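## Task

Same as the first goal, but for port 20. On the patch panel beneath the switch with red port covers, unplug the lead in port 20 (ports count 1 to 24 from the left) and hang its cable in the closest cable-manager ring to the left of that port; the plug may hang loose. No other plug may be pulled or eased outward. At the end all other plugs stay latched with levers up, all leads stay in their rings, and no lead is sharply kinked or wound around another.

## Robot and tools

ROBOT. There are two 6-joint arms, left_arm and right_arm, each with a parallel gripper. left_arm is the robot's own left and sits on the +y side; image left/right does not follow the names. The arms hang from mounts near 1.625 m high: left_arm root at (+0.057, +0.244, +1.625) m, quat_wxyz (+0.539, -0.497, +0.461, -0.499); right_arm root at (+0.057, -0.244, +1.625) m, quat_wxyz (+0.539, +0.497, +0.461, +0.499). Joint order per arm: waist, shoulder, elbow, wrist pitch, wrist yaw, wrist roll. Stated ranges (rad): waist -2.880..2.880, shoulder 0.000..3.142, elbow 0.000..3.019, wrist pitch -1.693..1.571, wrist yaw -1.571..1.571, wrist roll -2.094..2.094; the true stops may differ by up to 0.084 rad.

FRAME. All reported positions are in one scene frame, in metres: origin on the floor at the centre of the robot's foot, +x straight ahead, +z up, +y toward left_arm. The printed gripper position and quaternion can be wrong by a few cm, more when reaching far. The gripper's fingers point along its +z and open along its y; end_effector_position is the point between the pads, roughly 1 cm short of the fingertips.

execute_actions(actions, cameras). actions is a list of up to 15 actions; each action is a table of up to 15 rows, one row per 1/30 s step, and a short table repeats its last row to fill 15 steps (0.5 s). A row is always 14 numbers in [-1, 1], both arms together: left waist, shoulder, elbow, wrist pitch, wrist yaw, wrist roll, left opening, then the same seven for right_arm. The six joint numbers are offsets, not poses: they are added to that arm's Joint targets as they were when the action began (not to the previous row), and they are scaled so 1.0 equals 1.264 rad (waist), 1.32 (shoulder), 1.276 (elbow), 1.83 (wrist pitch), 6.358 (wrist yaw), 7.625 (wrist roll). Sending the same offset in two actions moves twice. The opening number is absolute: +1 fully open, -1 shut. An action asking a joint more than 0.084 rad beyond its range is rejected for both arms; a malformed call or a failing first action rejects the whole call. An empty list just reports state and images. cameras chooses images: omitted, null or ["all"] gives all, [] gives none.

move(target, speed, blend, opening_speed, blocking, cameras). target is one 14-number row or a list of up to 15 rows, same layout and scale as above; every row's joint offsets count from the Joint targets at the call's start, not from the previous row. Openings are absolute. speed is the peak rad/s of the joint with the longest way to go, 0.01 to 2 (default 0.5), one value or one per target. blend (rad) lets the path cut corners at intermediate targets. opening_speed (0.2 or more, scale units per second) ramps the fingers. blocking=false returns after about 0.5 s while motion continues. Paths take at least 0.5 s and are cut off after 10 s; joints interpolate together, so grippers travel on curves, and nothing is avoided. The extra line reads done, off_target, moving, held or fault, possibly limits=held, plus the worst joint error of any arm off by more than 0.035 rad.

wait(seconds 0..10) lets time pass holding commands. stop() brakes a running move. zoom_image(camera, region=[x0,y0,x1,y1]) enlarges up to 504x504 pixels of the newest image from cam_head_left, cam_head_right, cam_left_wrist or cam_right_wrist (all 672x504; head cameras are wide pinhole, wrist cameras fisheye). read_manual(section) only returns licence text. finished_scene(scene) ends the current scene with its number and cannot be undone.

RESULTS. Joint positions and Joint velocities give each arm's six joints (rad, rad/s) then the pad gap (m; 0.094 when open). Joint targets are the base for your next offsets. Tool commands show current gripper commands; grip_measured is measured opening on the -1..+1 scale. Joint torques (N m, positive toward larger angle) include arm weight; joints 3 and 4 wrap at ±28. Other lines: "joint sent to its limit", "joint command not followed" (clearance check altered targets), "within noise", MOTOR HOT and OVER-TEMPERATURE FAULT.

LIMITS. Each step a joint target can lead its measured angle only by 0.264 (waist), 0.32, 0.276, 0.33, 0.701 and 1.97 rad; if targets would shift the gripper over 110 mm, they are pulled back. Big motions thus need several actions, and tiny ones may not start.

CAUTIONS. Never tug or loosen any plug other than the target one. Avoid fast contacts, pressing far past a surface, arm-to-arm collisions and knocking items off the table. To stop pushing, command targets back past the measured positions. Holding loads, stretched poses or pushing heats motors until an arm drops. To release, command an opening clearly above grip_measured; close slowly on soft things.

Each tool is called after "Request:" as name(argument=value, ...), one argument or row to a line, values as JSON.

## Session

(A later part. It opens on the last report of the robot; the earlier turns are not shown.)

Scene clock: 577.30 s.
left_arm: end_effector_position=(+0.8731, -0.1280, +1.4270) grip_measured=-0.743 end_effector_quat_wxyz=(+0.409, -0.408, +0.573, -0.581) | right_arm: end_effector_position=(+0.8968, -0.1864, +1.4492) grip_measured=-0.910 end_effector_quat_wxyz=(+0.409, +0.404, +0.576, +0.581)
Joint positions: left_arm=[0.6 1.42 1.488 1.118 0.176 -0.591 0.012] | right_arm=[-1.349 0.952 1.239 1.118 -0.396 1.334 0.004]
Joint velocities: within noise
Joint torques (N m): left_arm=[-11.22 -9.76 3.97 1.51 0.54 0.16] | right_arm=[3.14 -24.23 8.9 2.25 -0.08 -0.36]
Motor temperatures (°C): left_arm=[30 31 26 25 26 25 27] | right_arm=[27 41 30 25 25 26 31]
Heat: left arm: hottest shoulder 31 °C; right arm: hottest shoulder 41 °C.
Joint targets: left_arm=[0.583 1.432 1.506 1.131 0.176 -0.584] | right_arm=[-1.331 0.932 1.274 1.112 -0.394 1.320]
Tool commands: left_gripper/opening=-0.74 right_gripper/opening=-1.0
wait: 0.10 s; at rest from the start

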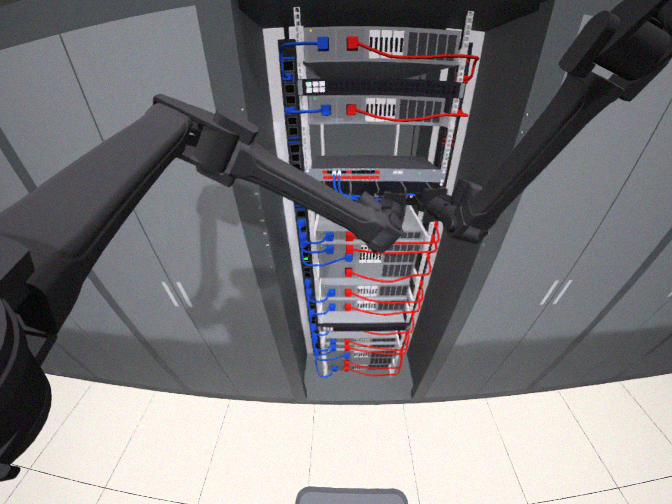

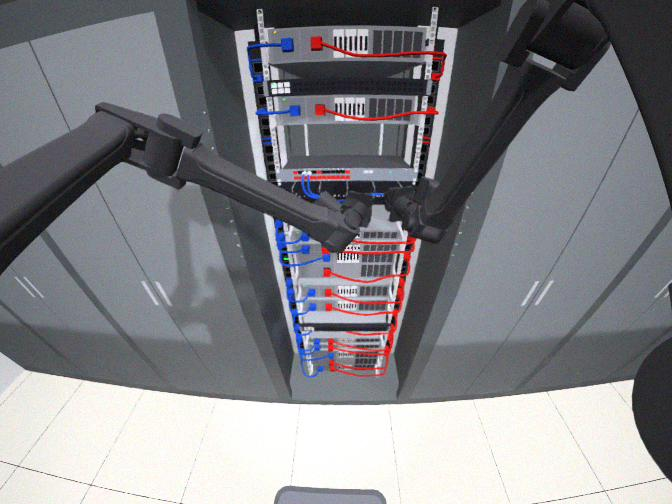

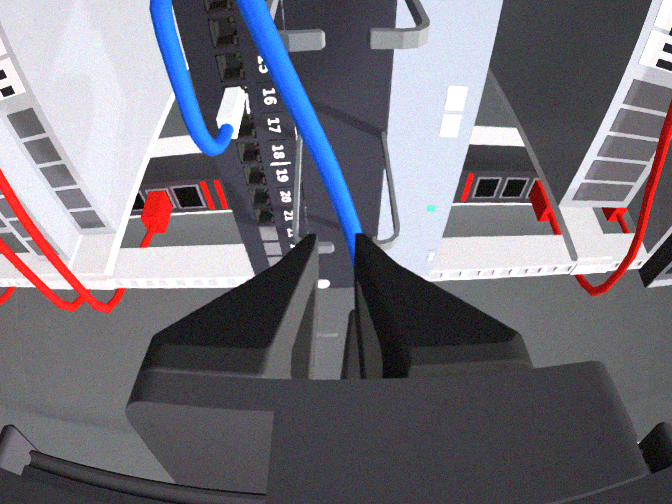

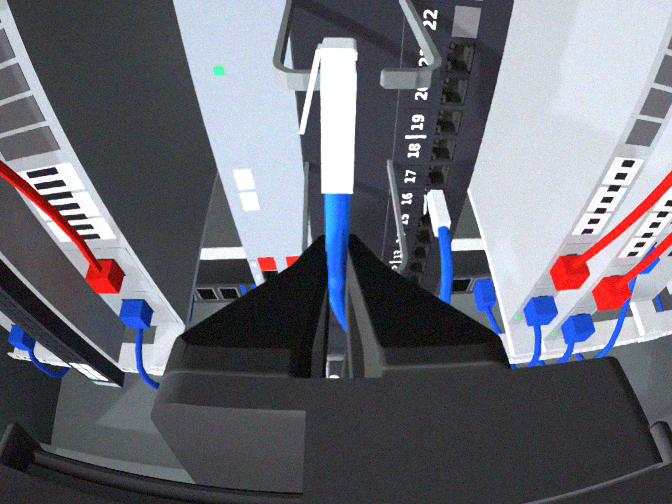

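Request:
move(
  target=[0,0,0,0,0,0,-0.2,0,0,0,0,0,0,-1],
  opening_speed=0.5,
  cameras=["cam_left_wrist"],
)

Request:
zoom_image(
  camera="cam_left_wrist",
  region=[240, 170, 440, 370],
)

Scene clock: 587.10 s.
left_arm: end_effector_position=(+0.8732, -0.1280, +1.4272) grip_measured=-0.203 end_effector_quat_wxyz=(+0.409, -0.408, +0.573, -0.581) | right_arm: end_effector_position=(+0.8968, -0.1864, +1.4492) grip_measured=-0.910 end_effector_quat_wxyz=(+0.409, +0.404, +0.576, +0.581)
Joint positions: left_arm=[0.6 1.42 1.488 1.118 0.176 -0.591 0.037] | right_arm=[-1.349 0.952 1.239 1.118 -0.396 1.334 0.004]
Joint velocities: within noise
Joint torques (N m): left_arm=[-11.75 -9.99 3.88 1.46 0.56 0.18] | right_arm=[3.08 -24.41 8.87 2.26 -0.07 -0.38]
Motor temperatures (°C): left_arm=[30 31 26 25 26 25 27] | right_arm=[27 41 30 25 25 26 31]
Heat: left arm: hottest shoulder 31 °C; right arm: hottest shoulder 41 °C.
Joint targets: left_arm=[0.583 1.432 1.506 1.131 0.176 -0.584] | right_arm=[-1.331 0.932 1.274 1.112 -0.394 1.320]
move: done
Images, in order (width x height): cam_left_wrist 672x504.

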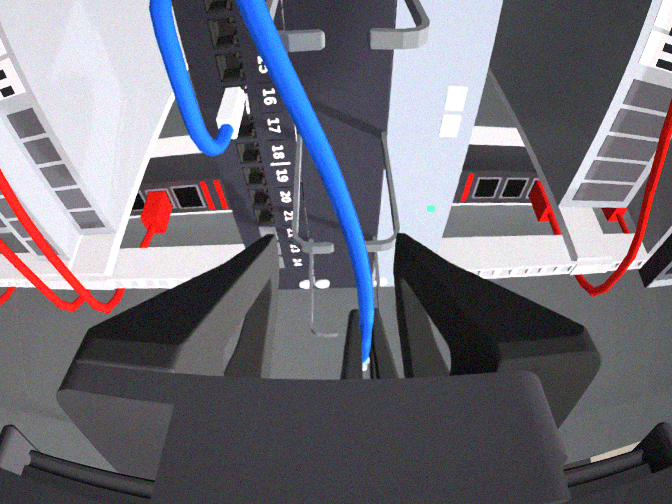

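Scaled by 2.520 from the camera's 672x504 image, which has a finer 960x720 frame.

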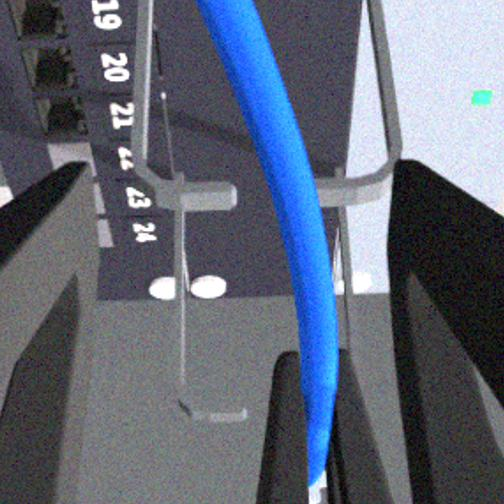

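Request:
move(
  target=[0,0.0067,0.0521,-0.0426,0,0,-0.2,0,0,0,0,0,0,-1],
  speed=0.05,
  cameras=["cam_left_wrist"],
)

Request:
zoom_image(
  camera="cam_left_wrist",
  region=[240, 170, 440, 370],
)

Scene clock: 605.50 s.
left_arm: end_effector_position=(+0.8949, -0.1267, +1.4287) grip_measured=-0.203 end_effector_quat_wxyz=(+0.409, -0.408, +0.573, -0.581) | right_arm: end_effector_position=(+0.8968, -0.1864, +1.4492) grip_measured=-0.910 end_effector_quat_wxyz=(+0.409, +0.404, +0.576, +0.581)
Joint positions: left_arm=[0.6 1.426 1.553 1.061 0.176 -0.591 0.037] | right_arm=[-1.349 0.952 1.239 1.118 -0.396 1.334 0.004]
Joint velocities: within noise
Joint torques (N m): left_arm=[-11.81 -9.82 4.42 0.77 0.58 0.17] | right_arm=[3.02 -24.23 8.92 2.21 -0.07 -0.37]
Motor temperatures (°C): left_arm=[30 31 26 25 26 25 26] | right_arm=[27 42 31 25 25 26 31]
Heat: left arm: hottest shoulder 31 °C; right arm: hottest shoulder 42 °C.
Joint targets: left_arm=[0.583 1.441 1.573 1.053 0.176 -0.583] | right_arm=[-1.331 0.932 1.274 1.112 -0.394 1.320]
move: done
Images, in order (width x height): cam_left_wrist 672x504.

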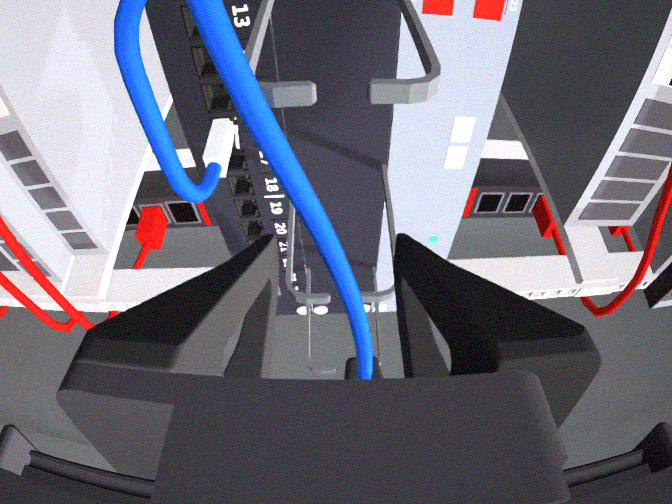

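Scaled by 2.520 from the camera's 672x504 image, which has a finer 960x720 frame.

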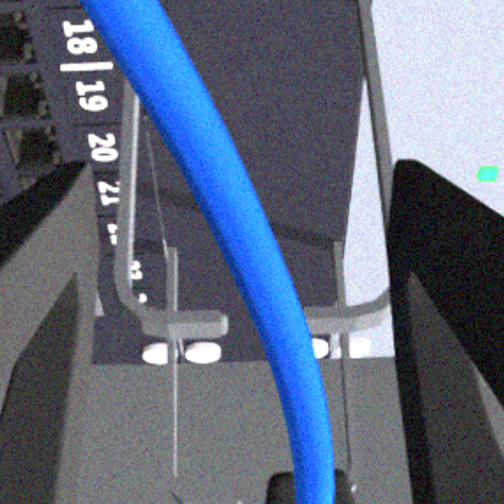

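Request:
move(
  target=[0,0.012,0.0305,-0.0126,0,0,-0.2,0,0,0,0,0,0,-1],
  speed=0.04,
  cameras=["cam_left_wrist"],
)

Request:
zoom_image(
  camera="cam_left_wrist",
  region=[240, 170, 440, 370],
)

Scene clock: 615.17 s.
left_arm: end_effector_position=(+0.9034, -0.1303, +1.4265) grip_measured=-0.203 end_effector_quat_wxyz=(+0.409, -0.408, +0.573, -0.581) | right_arm: end_effector_position=(+0.8968, -0.1864, +1.4492) grip_measured=-0.910 end_effector_quat_wxyz=(+0.409, +0.404, +0.576, +0.581)
Joint positions: left_arm=[0.6 1.442 1.59 1.038 0.176 -0.591 0.037] | right_arm=[-1.349 0.952 1.239 1.118 -0.396 1.334 0.004]
Joint velocities: within noise
Joint torques (N m): left_arm=[-12.04 -10.46 4.66 0.83 0.56 0.17] | right_arm=[3.19 -24.29 8.9 2.26 -0.08 -0.37]
Motor temperatures (°C): left_arm=[30 31 26 25 26 25 26] | right_arm=[27 42 31 25 25 26 31]
Heat: left arm: hottest shoulder 31 °C; right arm: hottest shoulder 42 °C.
Joint targets: left_arm=[0.583 1.457 1.611 1.030 0.176 -0.583] | right_arm=[-1.331 0.932 1.274 1.112 -0.394 1.320]
move: done
Images, in order (width x height): cam_left_wrist 672x504.

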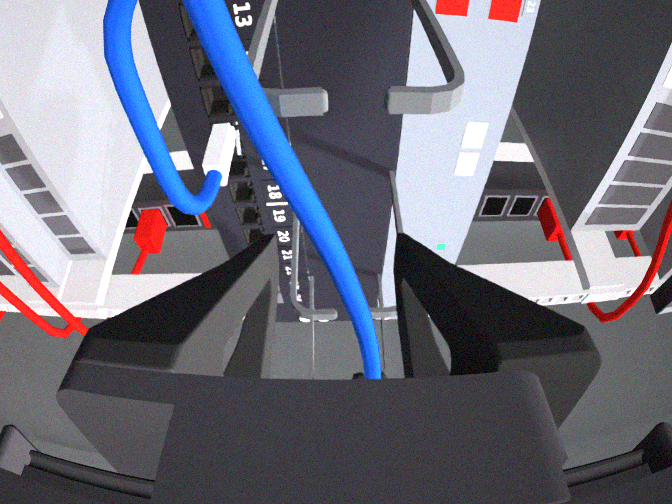

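Scaled by 2.520 from the camera's 672x504 image, which has a finer 960x720 frame.

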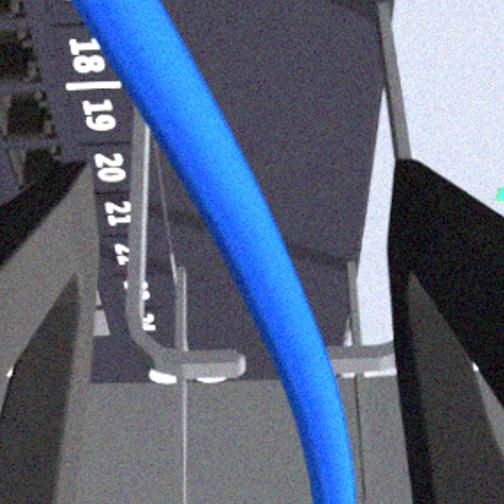

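Request:
move(
  target=[0,0.003,0.0128,-0.0072,0,0,-0.2,0,0,0,0,0,0,-1],
  speed=0.04,
  cameras=[],
)

Request:
move(
  target=[0,0,0,0,0,0,-0.74,0,0,0,0,0,0,-1],
  opening_speed=0.4,
  cameras=["cam_left_wrist"],
)

Request:
zoom_image(
  camera="cam_left_wrist",
  region=[240, 170, 440, 370],
)

Scene clock: 620.43 s.
left_arm: end_effector_position=(+0.9081, -0.1306, +1.4264) grip_measured=-0.203 end_effector_quat_wxyz=(+0.408, -0.408, +0.573, -0.581) | right_arm: end_effector_position=(+0.8968, -0.1864, +1.4492) grip_measured=-0.910 end_effector_quat_wxyz=(+0.409, +0.404, +0.576, +0.581)
Joint positions: left_arm=[0.6 1.446 1.607 1.025 0.176 -0.591 0.037] | right_arm=[-1.349 0.952 1.239 1.118 -0.396 1.334 0.004]
Joint velocities: within noise
Joint torques (N m): left_arm=[-11.93 -10.23 4.75 0.75 0.56 0.17] | right_arm=[3.02 -24.41 8.91 2.28 -0.07 -0.37]
Motor temperatures (°C): left_arm=[30 30 26 25 26 25 26] | right_arm=[27 42 31 25 25 26 31]
Heat: left arm: hottest waist 30 °C; right arm: hottest shoulder 42 °C.
Joint targets: left_arm=[0.583 1.461 1.628 1.017 0.176 -0.583] | right_arm=[-1.331 0.932 1.274 1.112 -0.394 1.320]
move: done
No camera images: "cameras" was empty.

Scene clock: 622.10 s.
left_arm: end_effector_position=(+0.9082, -0.1310, +1.4269) grip_measured=-0.736 end_effector_quat_wxyz=(+0.408, -0.408, +0.573, -0.582) | right_arm: end_effector_position=(+0.8968, -0.1864, +1.4490) grip_measured=-0.910 end_effector_quat_wxyz=(+0.409, +0.404, +0.576, +0.581)
Joint positions: left_arm=[0.599 1.446 1.607 1.025 0.176 -0.591 0.012] | right_arm=[-1.349 0.952 1.239 1.117 -0.395 1.333 0.004]
Joint velocities: within noise
Joint torques (N m): left_arm=[-11.75 -10.34 4.63 0.69 0.53 0.17] | right_arm=[3.14 -24.18 8.87 2.25 -0.08 -0.37]
Motor temperatures (°C): left_arm=[30 30 26 25 26 25 26] | right_arm=[27 42 31 25 25 26 31]
Heat: left arm: hottest waist 30 °C; right arm: hottest shoulder 42 °C.
Joint targets: left_arm=[0.583 1.461 1.628 1.017 0.176 -0.583] | right_arm=[-1.331 0.932 1.274 1.112 -0.394 1.320]
move: done
Images, in order (width x height): cam_left_wrist 672x504.

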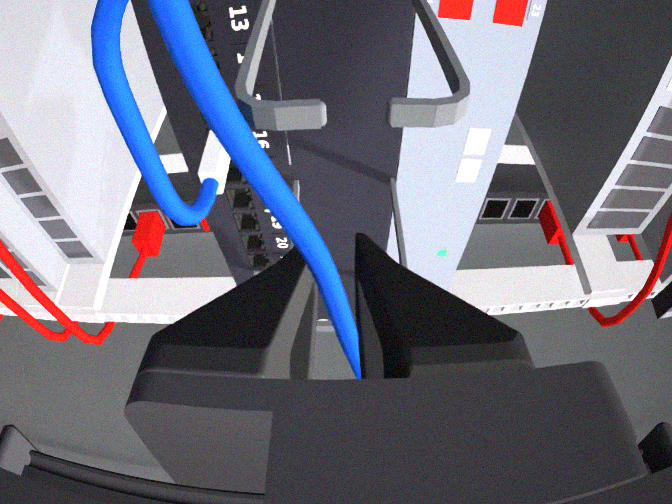

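Scaled by 2.520 from the camera's 672x504 image, which has a finer 960x720 frame.

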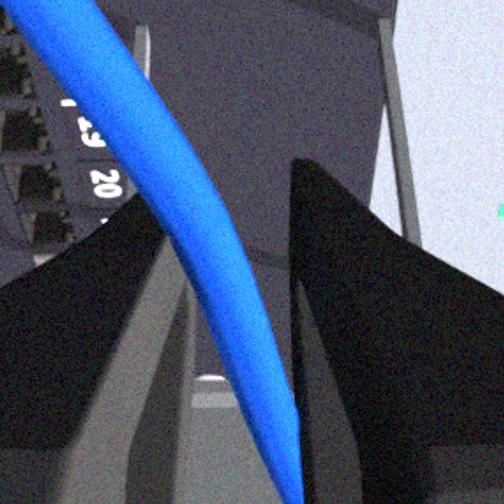

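Request:
move(
  target=[0,0,0,0,0,0,-1,0,0,0,0,0,0,-1],
  opening_speed=0.2,
)

Request:
zoom_image(
  camera="cam_left_wrist",
  region=[240, 170, 440, 370],
)

Request:
zoom_image(
  camera="cam_right_wrist",
  region=[220, 140, 460, 380],
)

Request:
zoom_image(
  camera="cam_head_left",
  region=[360, 170, 460, 240],
)

Request:
zoom_image(
  camera="cam_head_right",
  region=[330, 170, 430, 240],
)

Scene clock: 627.73 s.
left_arm: end_effector_position=(+0.9081, -0.1314, +1.4270) grip_measured=-0.922 end_effector_quat_wxyz=(+0.408, -0.409, +0.573, -0.582) | right_arm: end_effector_position=(+0.8968, -0.1862, +1.4479) grip_measured=-0.910 end_effector_quat_wxyz=(+0.408, +0.405, +0.578, +0.580)
Joint positions: left_arm=[0.598 1.447 1.607 1.025 0.176 -0.591 0.004] | right_arm=[-1.349 0.952 1.239 1.112 -0.395 1.332 0.004]
Joint velocities: within noise
Joint torques (N m): left_arm=[-11.87 -10.7 4.63 0.77 0.56 0.16] | right_arm=[2.78 -24.35 8.88 2.43 -0.09 -0.35]
Motor temperatures (°C): left_arm=[30 30 26 25 26 25 26] | right_arm=[27 42 31 25 25 26 31]
Heat: left arm: hottest waist 30 °C; right arm: hottest shoulder 42 °C.
Joint targets: left_arm=[0.583 1.461 1.628 1.017 0.176 -0.583] | right_arm=[-1.331 0.932 1.274 1.112 -0.394 1.320]
move: done

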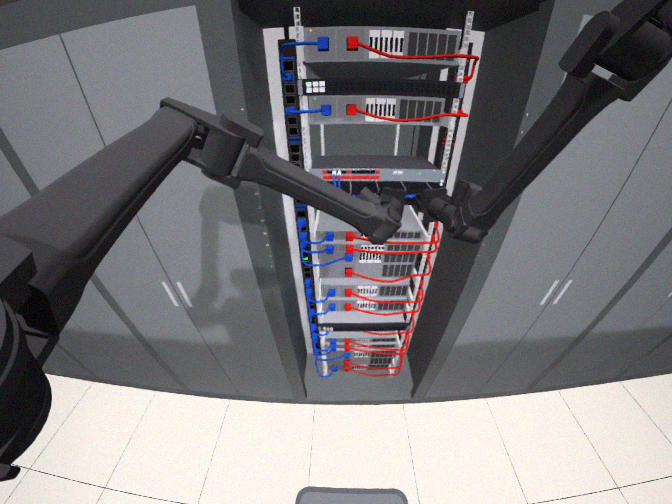

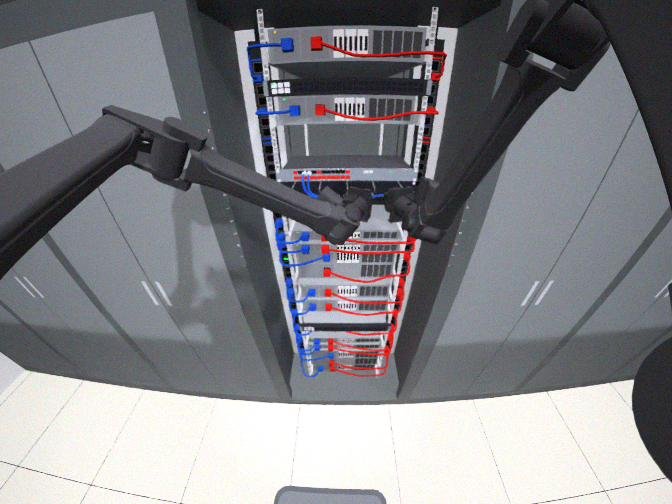

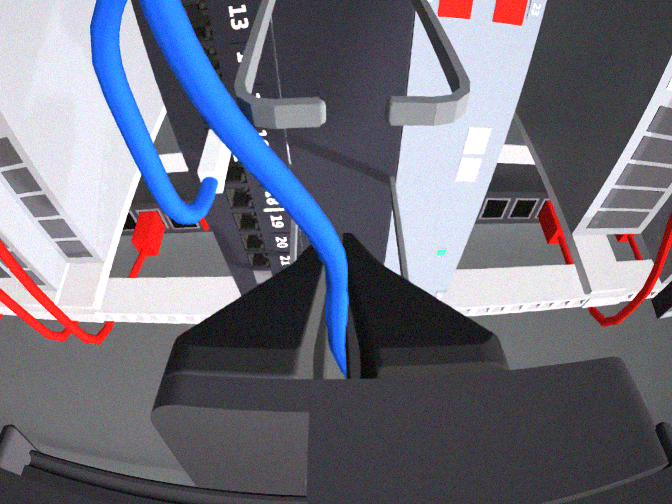

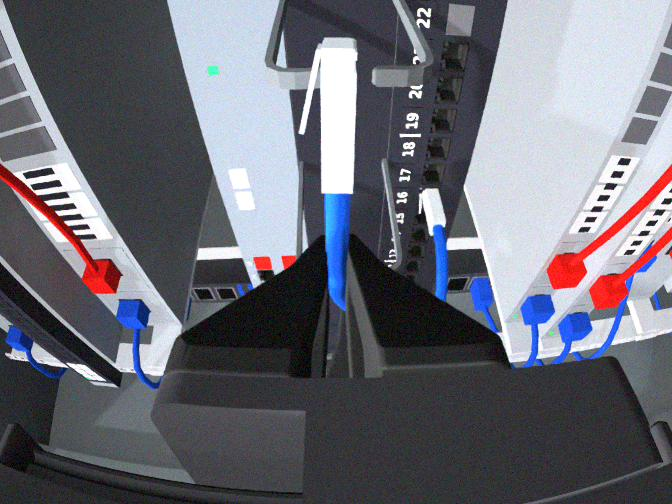

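Scaled by 2.520 from the camera's 672x504 image, which has a finer 960x720 frame.

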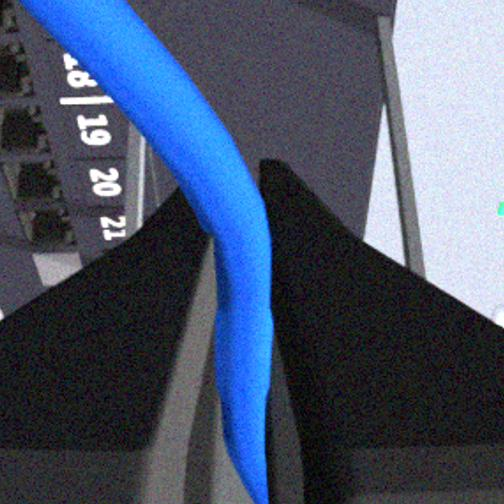

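Scaled by 2.100 from the camera's 672x504 image, which has a finer 960x720 frame.

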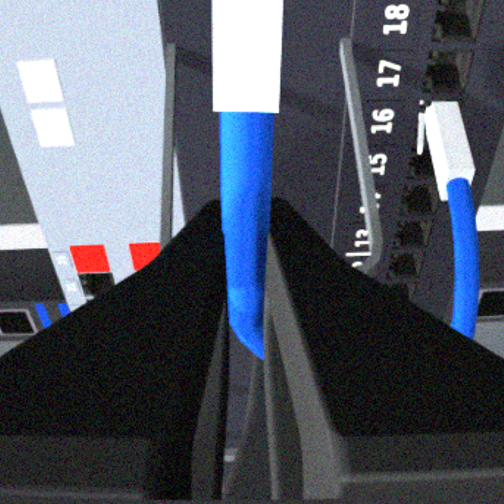

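Scaled by 5.040 from the camera's 672x504 image, which has a finer 960x720 frame.

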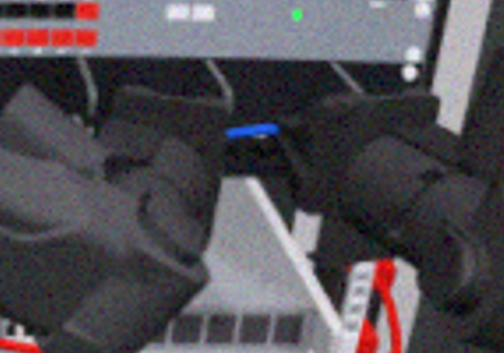

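Scaled by 5.040 from the camera's 672x504 image, which has a finer 960x720 frame.

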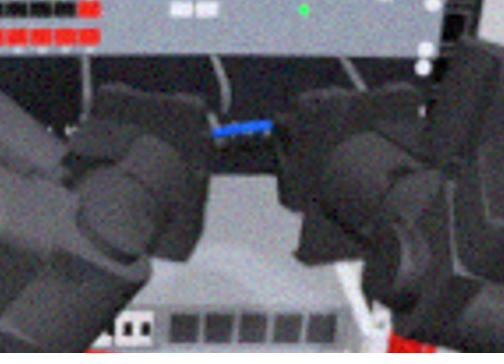

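Request:
move(
  target=[
    [-0.0,-0.02,-0.015,0.008,0,0,-1,0,0.030,0,0,0,0,-1],
    [0,-0.0379,-0.0533,0.0235,0,0,-1,0.0066,0.0523,0.0497,-0.0205,0,-0.0012,-1],
  ],
  speed=0.06,
  blend=0.01,
)

Request:
zoom_image(
  camera="cam_left_wrist",
  region=[240, 130, 440, 330],
)

Request:
zoom_image(
  camera="cam_right_wrist",
  region=[220, 140, 460, 380],
)

Request:
zoom_image(
  camera="cam_head_left",
  region=[370, 170, 440, 220],
)

Request:
zoom_image(
  camera="cam_head_right",
  region=[340, 170, 410, 220],
)

Scene clock: 650.43 s.
left_arm: end_effector_position=(+0.9016, -0.1259, +1.4307) grip_measured=-0.923 end_effector_quat_wxyz=(+0.408, -0.409, +0.572, -0.582) | right_arm: end_effector_position=(+0.9088, -0.1828, +1.4406) grip_measured=-0.910 end_effector_quat_wxyz=(+0.404, +0.407, +0.579, +0.580)
Joint positions: left_arm=[0.598 1.426 1.57 1.043 0.176 -0.591 0.004] | right_arm=[-1.341 0.979 1.286 1.083 -0.396 1.327 0.004]
Joint velocities: within noise
Joint torques (N m): left_arm=[-11.75 -12.34 2.14 1.7 0.58 0.17] | right_arm=[3.37 -21.13 10.48 2.29 -0.05 -0.35]
Motor temperatures (°C): left_arm=[30 30 26 25 26 25 27] | right_arm=[27 42 31 25 25 26 31]
Heat: left arm: hottest waist 30 °C; right arm: hottest shoulder 42 °C.
Joint targets: left_arm=[0.583 1.411 1.560 1.060 0.176 -0.583] | right_arm=[-1.323 1.001 1.338 1.074 -0.394 1.311]
move: off_target (right_arm); right_arm: the elbow is farthest, 0.052 rad from its target

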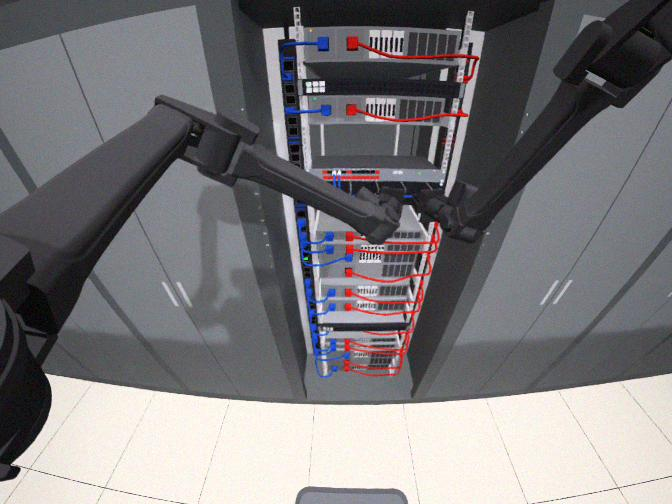

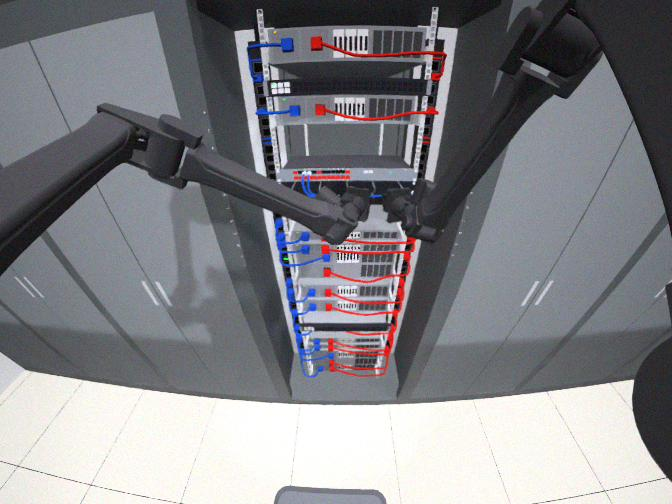

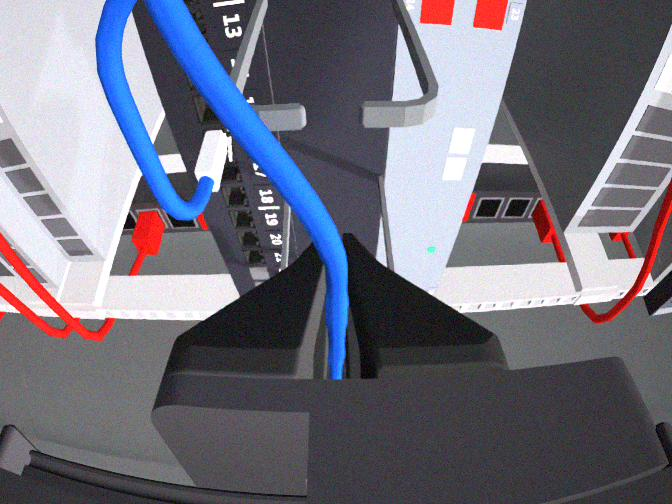

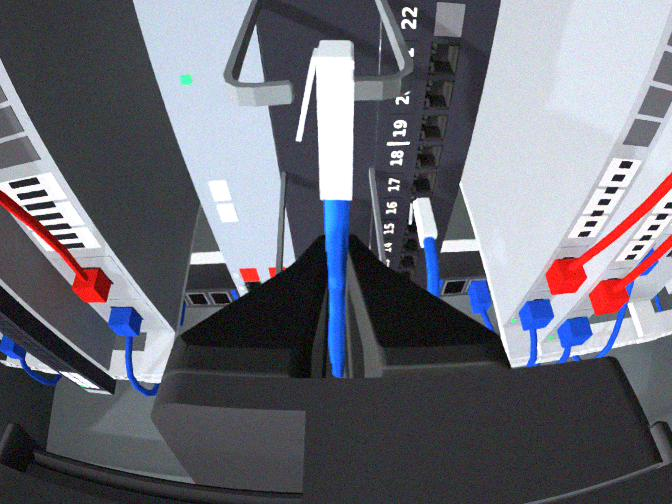

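Scaled by 2.520 from the camera's 672x504 image, which has a finer 960x720 frame.

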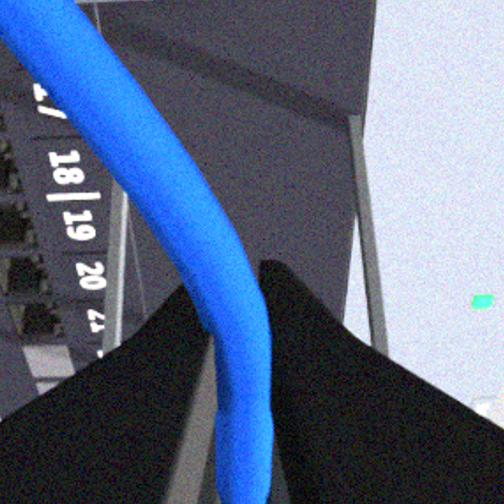

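Scaled by 2.100 from the camera's 672x504 image, which has a finer 960x720 frame.

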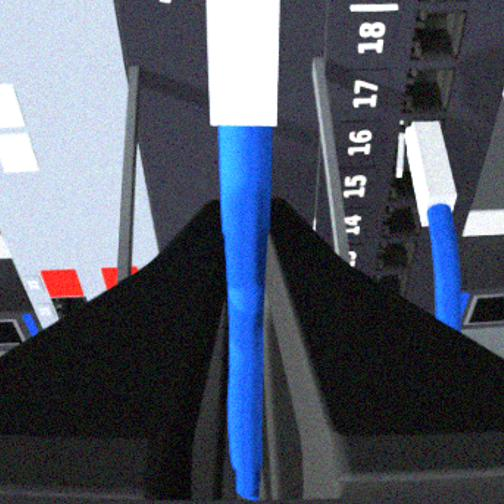

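Scaled by 7.200 from the camera's 672x504 image, which has a finer 960x720 frame.

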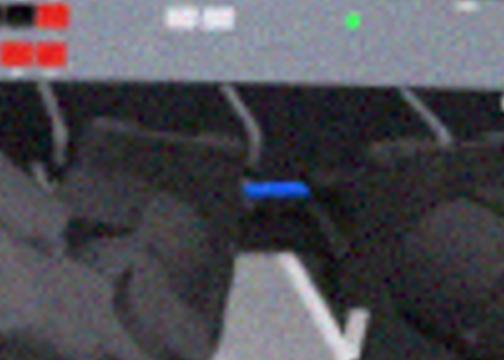

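Scaled by 7.200 from the camera's 672x504 image, which has a finer 960x720 frame.

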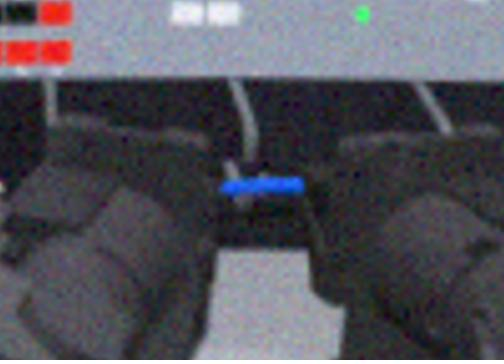

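Request:
move(
  target=[
    [0,0.0205,0.0215,-0.012,0,0,-1,0,0,0,0,0,0,-1],
    [0,0.0284,0.0478,-0.0265,0,0,-1,0.0059,0.0099,0.0491,-0.0287,0,-0.001,-1],
  ],
  speed=0.05,
  blend=0.005,
)

Request:
zoom_image(
  camera="cam_left_wrist",
  region=[240, 130, 440, 330],
)

Request:
zoom_image(
  camera="cam_right_wrist",
  region=[220, 140, 460, 380],
)

Request:
zoom_image(
  camera="cam_head_left",
  region=[370, 170, 440, 220],
)

Request:
zoom_image(
  camera="cam_head_right",
  region=[340, 170, 410, 220],
)

Scene clock: 667.00 s.
left_arm: end_effector_position=(+0.9112, -0.1267, +1.4305) grip_measured=-0.923 end_effector_quat_wxyz=(+0.409, -0.409, +0.572, -0.582) | right_arm: end_effector_position=(+0.9250, -0.1822, +1.4404) grip_measured=-0.910 end_effector_quat_wxyz=(+0.401, +0.408, +0.582, +0.579)
Joint positions: left_arm=[0.598 1.435 1.605 1.018 0.175 -0.591 0.004] | right_arm=[-1.336 0.992 1.339 1.031 -0.397 1.319 0.004]
Joint velocities: within noise
Joint torques (N m): left_arm=[-11.46 -10.05 4.18 0.88 0.59 0.16] | right_arm=[3.37 -21.6 11.82 2.11 -0.04 -0.38]
Motor temperatures (°C): left_arm=[30 31 26 25 26 25 27] | right_arm=[27 40 33 25 25 26 32]
Heat: left arm: hottest shoulder 31 °C; right arm: hottest shoulder 40 °C.
Joint targets: left_arm=[0.583 1.449 1.621 1.012 0.176 -0.583] | right_arm=[-1.315 1.014 1.400 1.022 -0.394 1.304]
move: off_target (right_arm); right_arm: the elbow is farthest, 0.062 rad from its target

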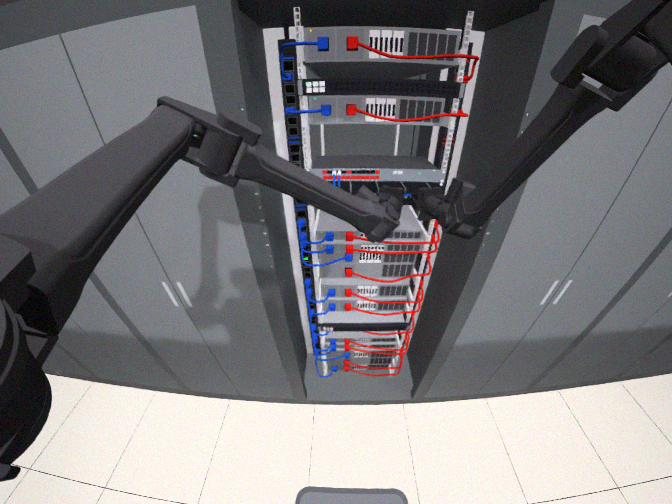

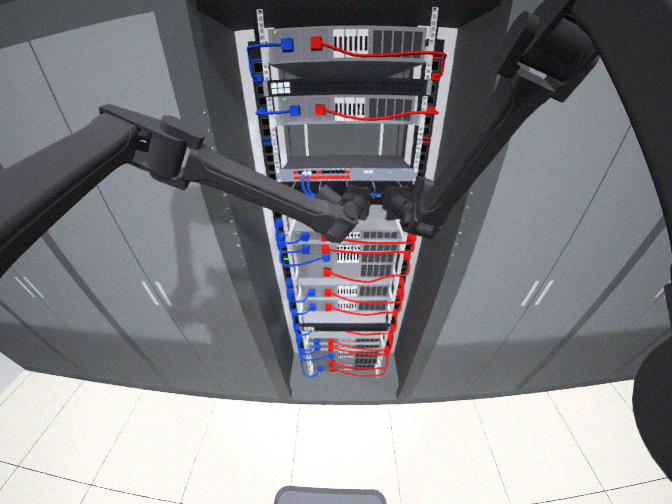

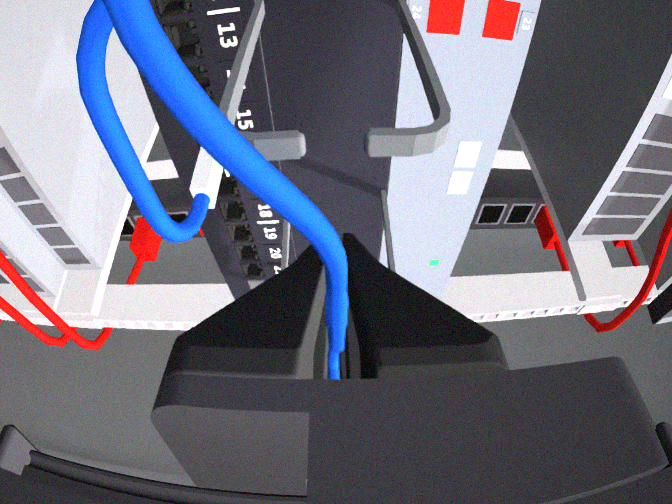

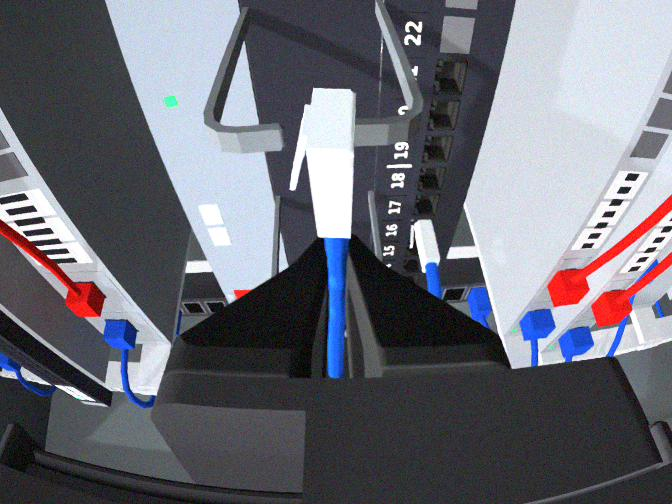

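Scaled by 2.520 from the camera's 672x504 image, which has a finer 960x720 frame.

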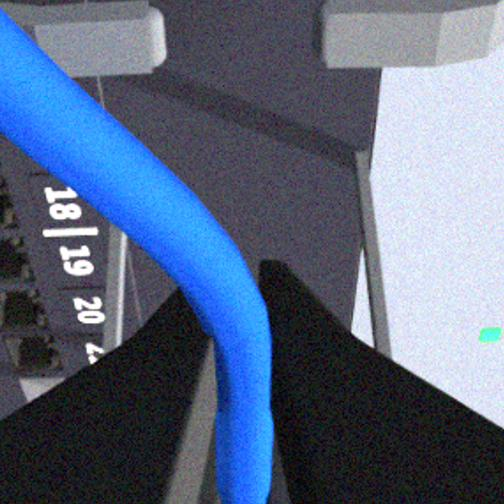

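Scaled by 2.100 from the camera's 672x504 image, which has a finer 960x720 frame.

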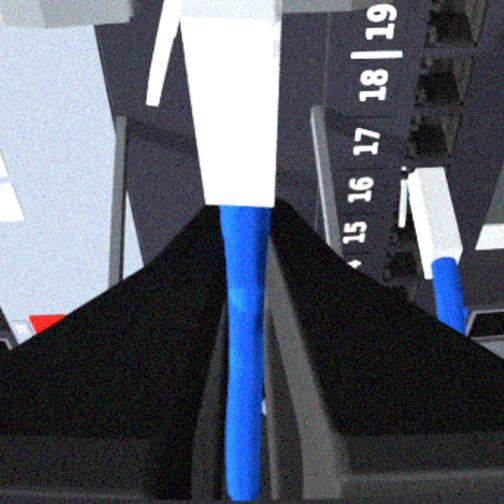

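Scaled by 7.200 from the camera's 672x504 image, which has a finer 960x720 frame.

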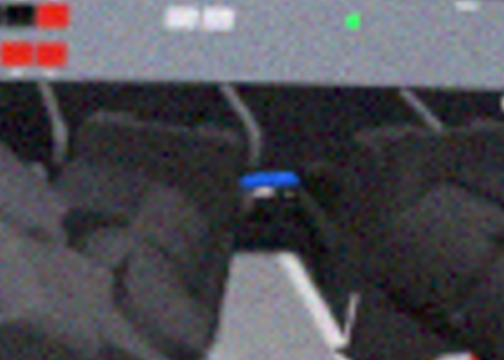

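Scaled by 7.200 from the camera's 672x504 image, which has a finer 960x720 frame.

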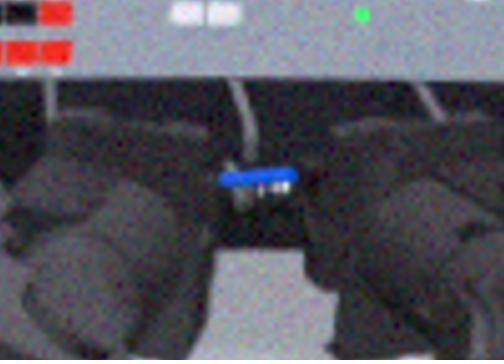

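Request:
move(
  target=[
    [0,-0.0212,-0.0204,0.012,0,0,-1,0,-0.0341,-0.047,0.0137,0,0,-1],
    [0,-0.0333,-0.0862,0.0492,0,0,-1,0,-0.0712,-0.1599,0.0628,0,0,-1],
  ],
  speed=0.06,
  blend=0.01,
)

Request:
zoom_image(
  camera="cam_right_wrist",
  region=[200, 40, 460, 300],
)

Scene clock: 725.73 s.
left_arm: end_effector_position=(+0.8874, -0.1232, +1.4321) grip_measured=-0.923 end_effector_quat_wxyz=(+0.411, -0.410, +0.570, -0.581) | right_arm: end_effector_position=(+0.8848, -0.1806, +1.4428) grip_measured=-0.910 end_effector_quat_wxyz=(+0.400, +0.409, +0.582, +0.578)
Joint positions: left_arm=[0.598 1.414 1.52 1.089 0.175 -0.591 0.004] | right_arm=[-1.336 0.945 1.203 1.117 -0.396 1.319 0.004]
Joint velocities: within noise
Joint torques (N m): left_arm=[-11.52 -11.75 2.15 1.5 0.63 0.18] | right_arm=[3.25 -24.41 4.71 3.29 -0.08 -0.39]
Motor temperatures (°C): left_arm=[30 30 26 25 26 25 28] | right_arm=[27 38 34 25 25 26 32]
Heat: left arm: hottest waist 30 °C; right arm: hottest shoulder 38 °C.
Joint targets: left_arm=[0.583 1.404 1.511 1.102 0.176 -0.583] | right_arm=[-1.315 0.920 1.196 1.137 -0.394 1.304]
move: done

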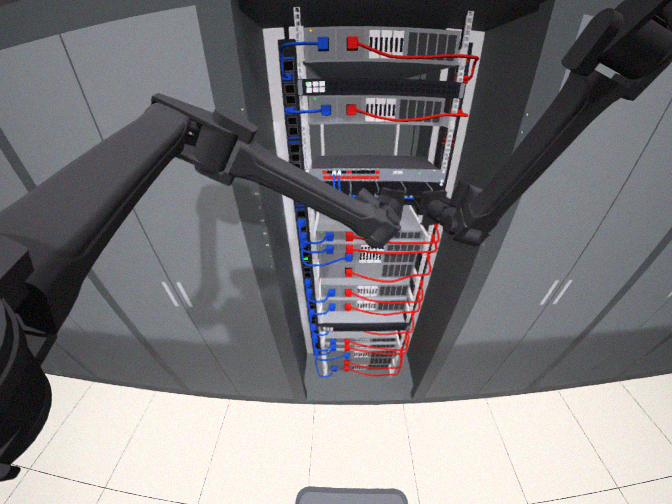

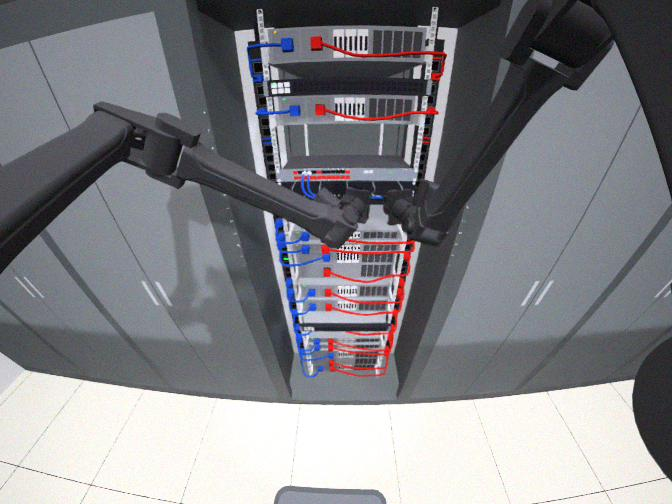

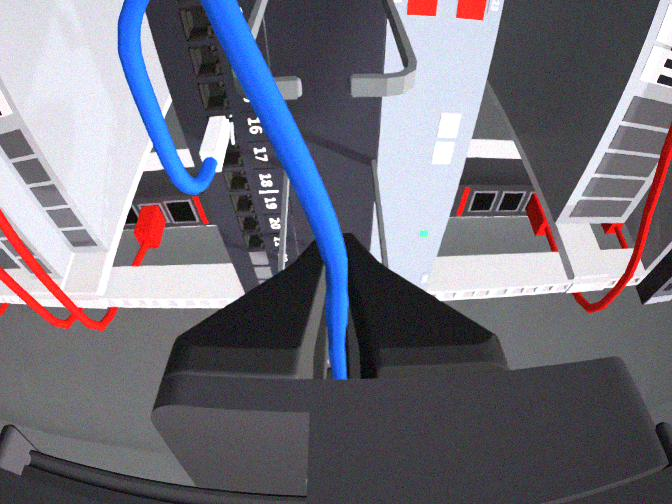

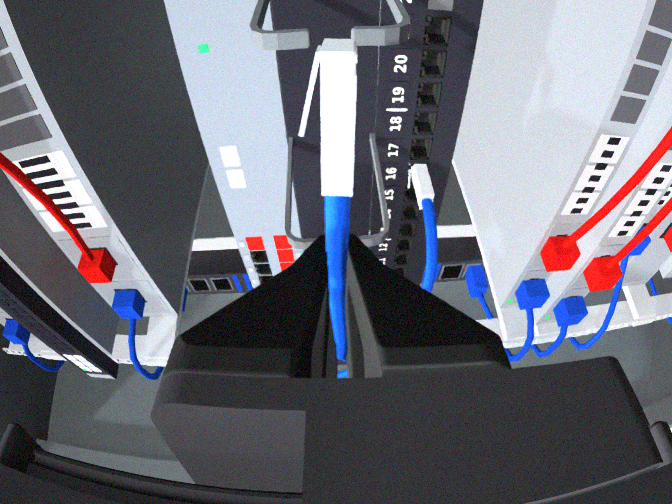

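Scaled by 1.938 from the camera's 672x504 image, which has a finer 960x720 frame.

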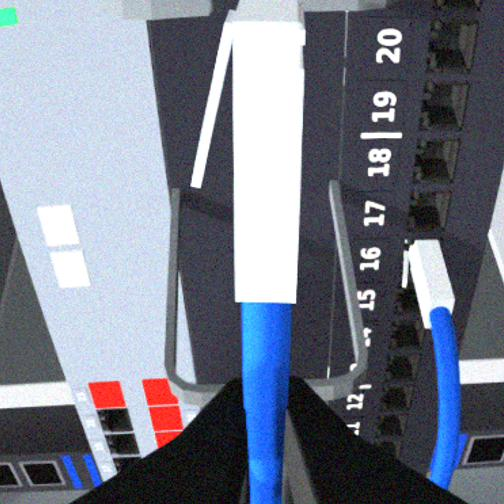

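Request:
move(
  target=[0,0,0,0,0,0,-1,0,0,0,0,0,0,-0.55],
  opening_speed=0.25,
  cameras=["cam_right_wrist","cam_left_wrist"],
)

Request:
zoom_image(
  camera="cam_right_wrist",
  region=[200, 120, 460, 380],
)

Scene clock: 738.10 s.
left_arm: end_effector_position=(+0.8856, -0.1242, +1.4315) grip_measured=-0.923 end_effector_quat_wxyz=(+0.410, -0.409, +0.571, -0.581) | right_arm: end_effector_position=(+0.8850, -0.1805, +1.4451) grip_measured=-0.553 end_effector_quat_wxyz=(+0.401, +0.408, +0.581, +0.579)
Joint positions: left_arm=[0.598 1.414 1.516 1.089 0.175 -0.591 0.004] | right_arm=[-1.334 0.942 1.202 1.119 -0.396 1.318 0.021]
Joint velocities: within noise
Joint torques (N m): left_arm=[-11.28 -11.75 2.36 1.42 0.6 0.17] | right_arm=[3.08 -24 4.74 3.17 -0.09 -0.38]
Motor temperatures (°C): left_arm=[30 30 26 25 26 25 28] | right_arm=[27 38 33 25 25 26 32]
Heat: left arm: hottest waist 30 °C; right arm: hottest shoulder 38 °C.
Joint targets: left_arm=[0.583 1.405 1.511 1.102 0.176 -0.583] | right_arm=[-1.315 0.920 1.196 1.137 -0.394 1.304]
move: done
Images, in order (width x height): cam_left_wrist 672x504, cam_right_wrist 672x504.

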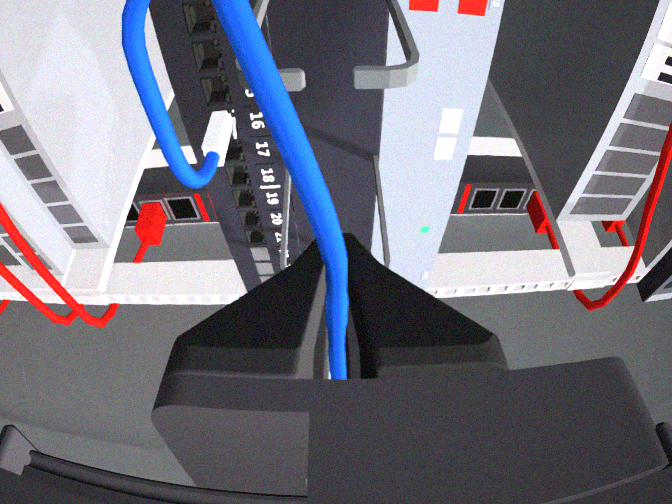

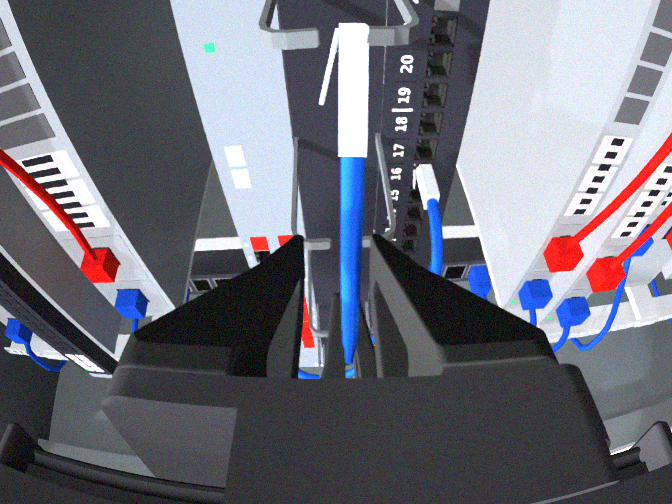

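Scaled by 1.938 from the camera's 672x504 image, which has a finer 960x720 frame.

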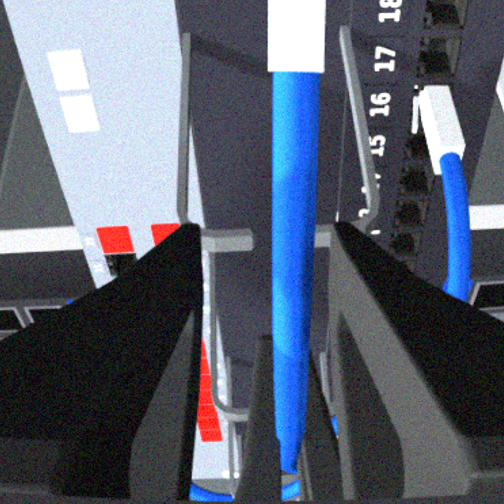

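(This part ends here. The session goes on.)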